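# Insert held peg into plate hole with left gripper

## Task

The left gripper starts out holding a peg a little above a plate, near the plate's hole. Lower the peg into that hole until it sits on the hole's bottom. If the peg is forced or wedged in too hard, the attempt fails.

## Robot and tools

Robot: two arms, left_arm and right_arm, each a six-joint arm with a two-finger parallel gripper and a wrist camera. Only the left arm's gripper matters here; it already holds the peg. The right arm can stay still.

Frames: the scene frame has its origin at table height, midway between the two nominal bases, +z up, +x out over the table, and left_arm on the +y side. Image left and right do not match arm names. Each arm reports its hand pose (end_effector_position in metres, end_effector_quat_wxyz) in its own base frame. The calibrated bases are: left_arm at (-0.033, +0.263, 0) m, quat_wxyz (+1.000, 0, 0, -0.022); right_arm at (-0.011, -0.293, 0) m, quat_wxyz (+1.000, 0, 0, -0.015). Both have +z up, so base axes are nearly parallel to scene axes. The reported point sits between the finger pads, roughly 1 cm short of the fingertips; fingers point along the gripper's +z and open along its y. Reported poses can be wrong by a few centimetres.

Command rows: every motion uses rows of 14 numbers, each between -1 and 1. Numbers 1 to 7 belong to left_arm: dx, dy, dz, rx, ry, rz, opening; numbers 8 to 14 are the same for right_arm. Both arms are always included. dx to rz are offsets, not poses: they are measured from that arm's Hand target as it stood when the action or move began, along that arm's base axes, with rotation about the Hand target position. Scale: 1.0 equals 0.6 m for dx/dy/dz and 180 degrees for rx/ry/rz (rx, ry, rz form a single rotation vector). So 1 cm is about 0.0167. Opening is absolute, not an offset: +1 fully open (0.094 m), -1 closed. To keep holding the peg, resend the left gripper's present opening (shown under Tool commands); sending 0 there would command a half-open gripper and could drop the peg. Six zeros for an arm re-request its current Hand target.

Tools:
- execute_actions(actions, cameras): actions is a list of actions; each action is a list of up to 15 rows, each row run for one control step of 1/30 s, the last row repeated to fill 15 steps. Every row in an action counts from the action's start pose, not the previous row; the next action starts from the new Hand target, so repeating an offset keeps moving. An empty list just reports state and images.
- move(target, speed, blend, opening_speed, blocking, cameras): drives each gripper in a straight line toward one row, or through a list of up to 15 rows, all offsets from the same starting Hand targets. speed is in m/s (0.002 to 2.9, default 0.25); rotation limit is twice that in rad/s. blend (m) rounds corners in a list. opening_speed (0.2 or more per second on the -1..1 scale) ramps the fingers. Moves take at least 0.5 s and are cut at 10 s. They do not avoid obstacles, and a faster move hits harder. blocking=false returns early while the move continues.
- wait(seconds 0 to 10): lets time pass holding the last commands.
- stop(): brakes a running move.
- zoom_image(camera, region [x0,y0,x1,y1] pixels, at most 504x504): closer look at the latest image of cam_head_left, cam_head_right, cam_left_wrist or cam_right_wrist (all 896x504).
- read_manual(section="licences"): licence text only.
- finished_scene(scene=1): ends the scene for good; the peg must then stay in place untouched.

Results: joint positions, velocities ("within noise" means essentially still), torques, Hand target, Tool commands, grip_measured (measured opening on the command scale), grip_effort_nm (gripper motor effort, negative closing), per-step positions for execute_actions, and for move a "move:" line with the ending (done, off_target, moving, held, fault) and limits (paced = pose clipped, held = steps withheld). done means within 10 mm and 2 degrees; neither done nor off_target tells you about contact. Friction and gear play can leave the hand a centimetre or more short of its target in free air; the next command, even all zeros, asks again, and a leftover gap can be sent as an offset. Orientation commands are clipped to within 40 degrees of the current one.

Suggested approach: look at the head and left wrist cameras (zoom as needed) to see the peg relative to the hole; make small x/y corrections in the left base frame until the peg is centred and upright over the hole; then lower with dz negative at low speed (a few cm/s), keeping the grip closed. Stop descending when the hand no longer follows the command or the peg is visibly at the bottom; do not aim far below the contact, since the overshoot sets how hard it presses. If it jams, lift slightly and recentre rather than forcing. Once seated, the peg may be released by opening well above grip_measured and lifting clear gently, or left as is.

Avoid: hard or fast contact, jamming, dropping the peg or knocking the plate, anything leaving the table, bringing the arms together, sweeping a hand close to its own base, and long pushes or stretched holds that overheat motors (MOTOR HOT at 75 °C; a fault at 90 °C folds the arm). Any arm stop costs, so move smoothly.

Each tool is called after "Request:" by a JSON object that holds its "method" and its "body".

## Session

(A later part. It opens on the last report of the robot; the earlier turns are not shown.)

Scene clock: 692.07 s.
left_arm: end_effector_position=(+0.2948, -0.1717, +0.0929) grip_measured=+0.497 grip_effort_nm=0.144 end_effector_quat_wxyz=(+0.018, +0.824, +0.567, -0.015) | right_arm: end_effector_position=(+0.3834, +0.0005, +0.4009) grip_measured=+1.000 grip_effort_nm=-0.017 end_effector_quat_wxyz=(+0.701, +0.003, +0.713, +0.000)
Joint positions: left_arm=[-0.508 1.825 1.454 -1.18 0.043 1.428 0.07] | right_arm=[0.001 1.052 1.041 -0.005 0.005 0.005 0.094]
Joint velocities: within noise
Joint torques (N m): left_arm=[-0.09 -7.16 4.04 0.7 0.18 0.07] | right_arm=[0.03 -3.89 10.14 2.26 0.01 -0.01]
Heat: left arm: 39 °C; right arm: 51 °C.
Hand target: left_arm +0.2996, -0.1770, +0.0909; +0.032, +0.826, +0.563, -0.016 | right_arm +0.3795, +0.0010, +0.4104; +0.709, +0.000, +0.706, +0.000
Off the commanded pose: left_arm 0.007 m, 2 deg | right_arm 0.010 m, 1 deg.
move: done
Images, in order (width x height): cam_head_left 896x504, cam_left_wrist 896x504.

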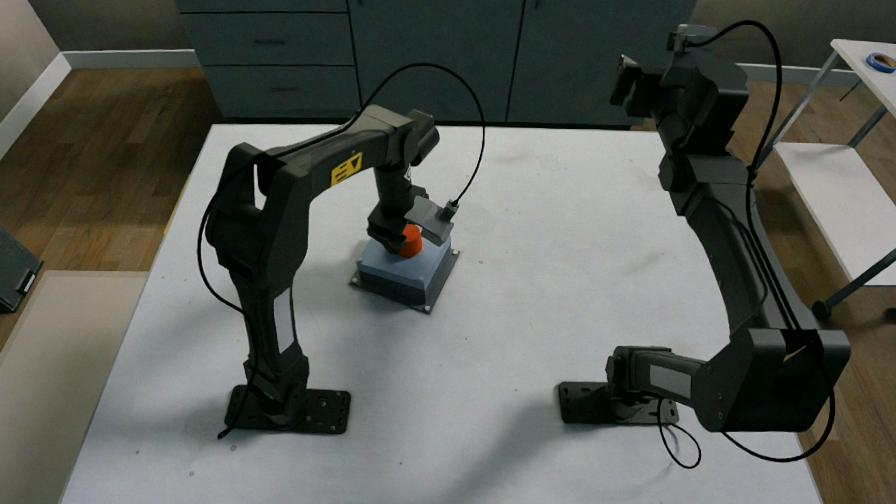

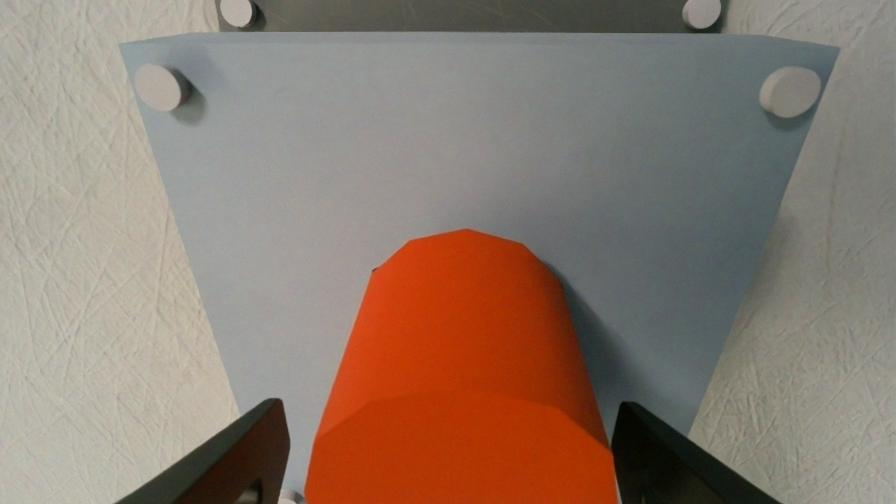

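Request:
{"method": "move", "body": {"target": [0,0,0,0,0,0,1,0,0,0,0,0,0,1], "opening_speed": 0.6, "cameras": ["cam_left_wrist"]}}

Request:
{"method": "move", "body": {"target": [-0.0015,0.0008,0.12,0,0,0,1,0,0,0,0,0,0,1], "speed": 0.06, "cameras": ["cam_left_wrist","cam_head_left"]}}

Request:
{"method": "zoom_image", "body": {"camera": "cam_head_left", "region": [350, 190, 470, 310]}}

Scene clock: 696.60 s.
left_arm: end_effector_position=(+0.2948, -0.1717, +0.0929) grip_measured=+0.997 grip_effort_nm=0.144 end_effector_quat_wxyz=(+0.018, +0.824, +0.567, -0.015) | right_arm: end_effector_position=(+0.3834, +0.0005, +0.4009) grip_measured=+1.000 grip_effort_nm=-0.017 end_effector_quat_wxyz=(+0.701, +0.003, +0.713, +0.000)
Joint positions: left_arm=[-0.508 1.825 1.454 -1.18 0.043 1.428 0.094] | right_arm=[0.001 1.052 1.041 -0.005 0.005 0.005 0.094]
Joint velocities: within noise
Joint torques (N m): left_arm=[-0.1 -7.3 4.07 0.71 0.18 0] | right_arm=[0.05 -3.86 10.17 2.26 0.01 0.01]
Heat: left arm: 40 °C; right arm: 51 °C.
Hand target: left_arm +0.2996, -0.1770, +0.0909; +0.032, +0.826, +0.563, -0.016 | right_arm +0.3795, +0.0010, +0.4104; +0.709, +0.000, +0.706, +0.000
Off the commanded pose: left_arm 0.007 m, 2 deg | right_arm 0.010 m, 1 deg.
move: done
Images, in order (width x height): cam_left_wrist 896x504.

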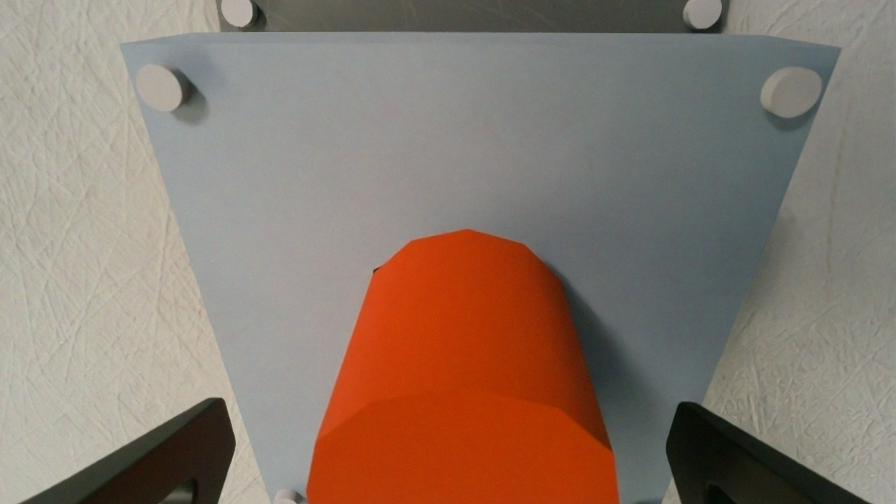

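Scene clock: 698.87 s.
left_arm: end_effector_position=(+0.2987, -0.1739, +0.1532) grip_measured=+0.997 grip_effort_nm=0.144 end_effector_quat_wxyz=(+0.025, +0.824, +0.567, -0.012) | right_arm: end_effector_position=(+0.3834, +0.0005, +0.4009) grip_measured=+1.000 grip_effort_nm=-0.017 end_effector_quat_wxyz=(+0.701, +0.003, +0.713, +0.000)
Joint positions: left_arm=[-0.508 1.825 1.693 -1.404 0.043 1.428 0.094] | right_arm=[0.001 1.052 1.041 -0.005 0.005 0.005 0.094]
Joint velocities: within noise
Joint torques (N m): left_arm=[-0.06 -7.31 7.56 0.03 0.06 0.08] | right_arm=[0.01 -3.9 10.13 2.25 0.01 0.02]
Heat: left arm: 40 °C; right arm: 51 °C.
Hand target: left_arm +0.2987, -0.1765, +0.1629; +0.032, +0.826, +0.563, -0.016 | right_arm +0.3795, +0.0010, +0.4104; +0.709, +0.000, +0.706, +0.000
Off the commanded pose: left_arm 0.010 m, 1 deg | right_arm 0.010 m, 1 deg.
move: done
Images, in order (width x height): cam_head_left 896x504, cam_left_wrist 896x504.

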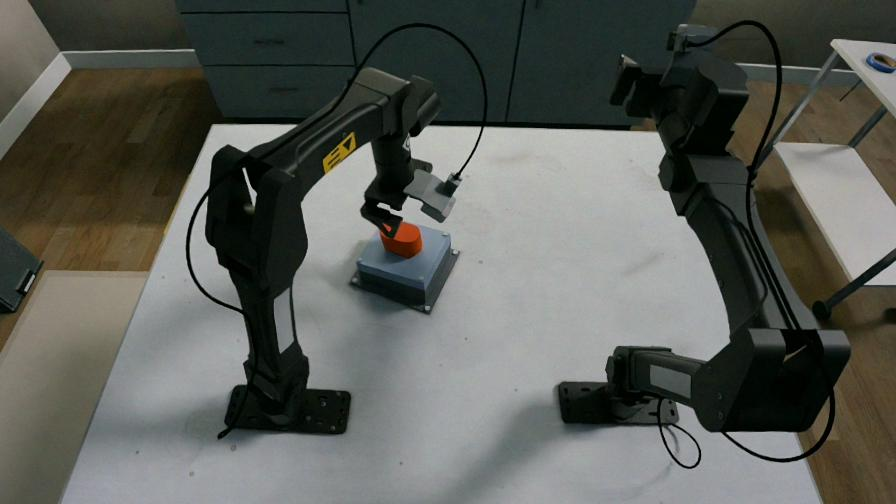

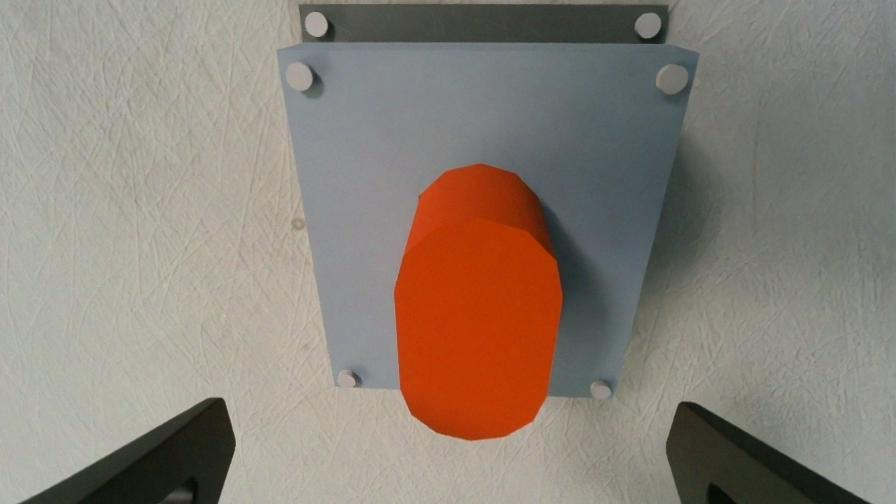

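Scaled by 4.200 from the camera's 896x504 image, which has a finer 1280x720 frame.

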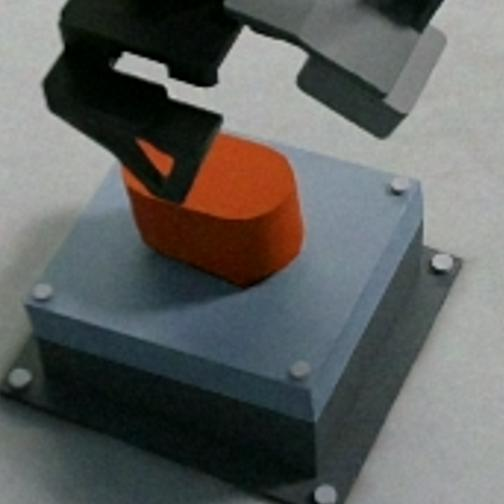

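Request:
{"method": "zoom_image", "body": {"camera": "cam_left_wrist", "region": [370, 140, 590, 280]}}

Request:
{"method": "zoom_image", "body": {"camera": "cam_head_left", "region": [376, 218, 426, 262]}}

Scaled by 2.291 from the camera's 896x504 image, which has a finer 1280x720 frame.

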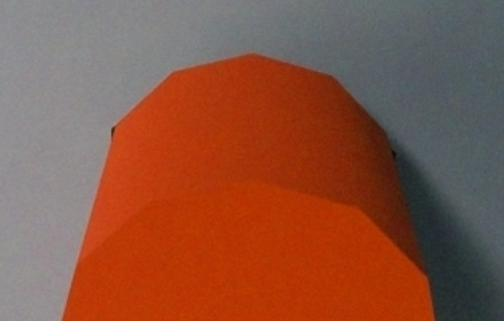

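Scaled by 10.080 from the camera's 896x504 image, which has a finer 1280x720 frame.

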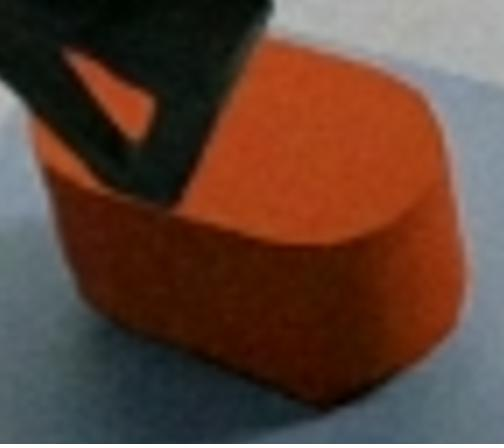

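Request:
{"method": "finished_scene", "body": {}}

The scene is finished: the task was done.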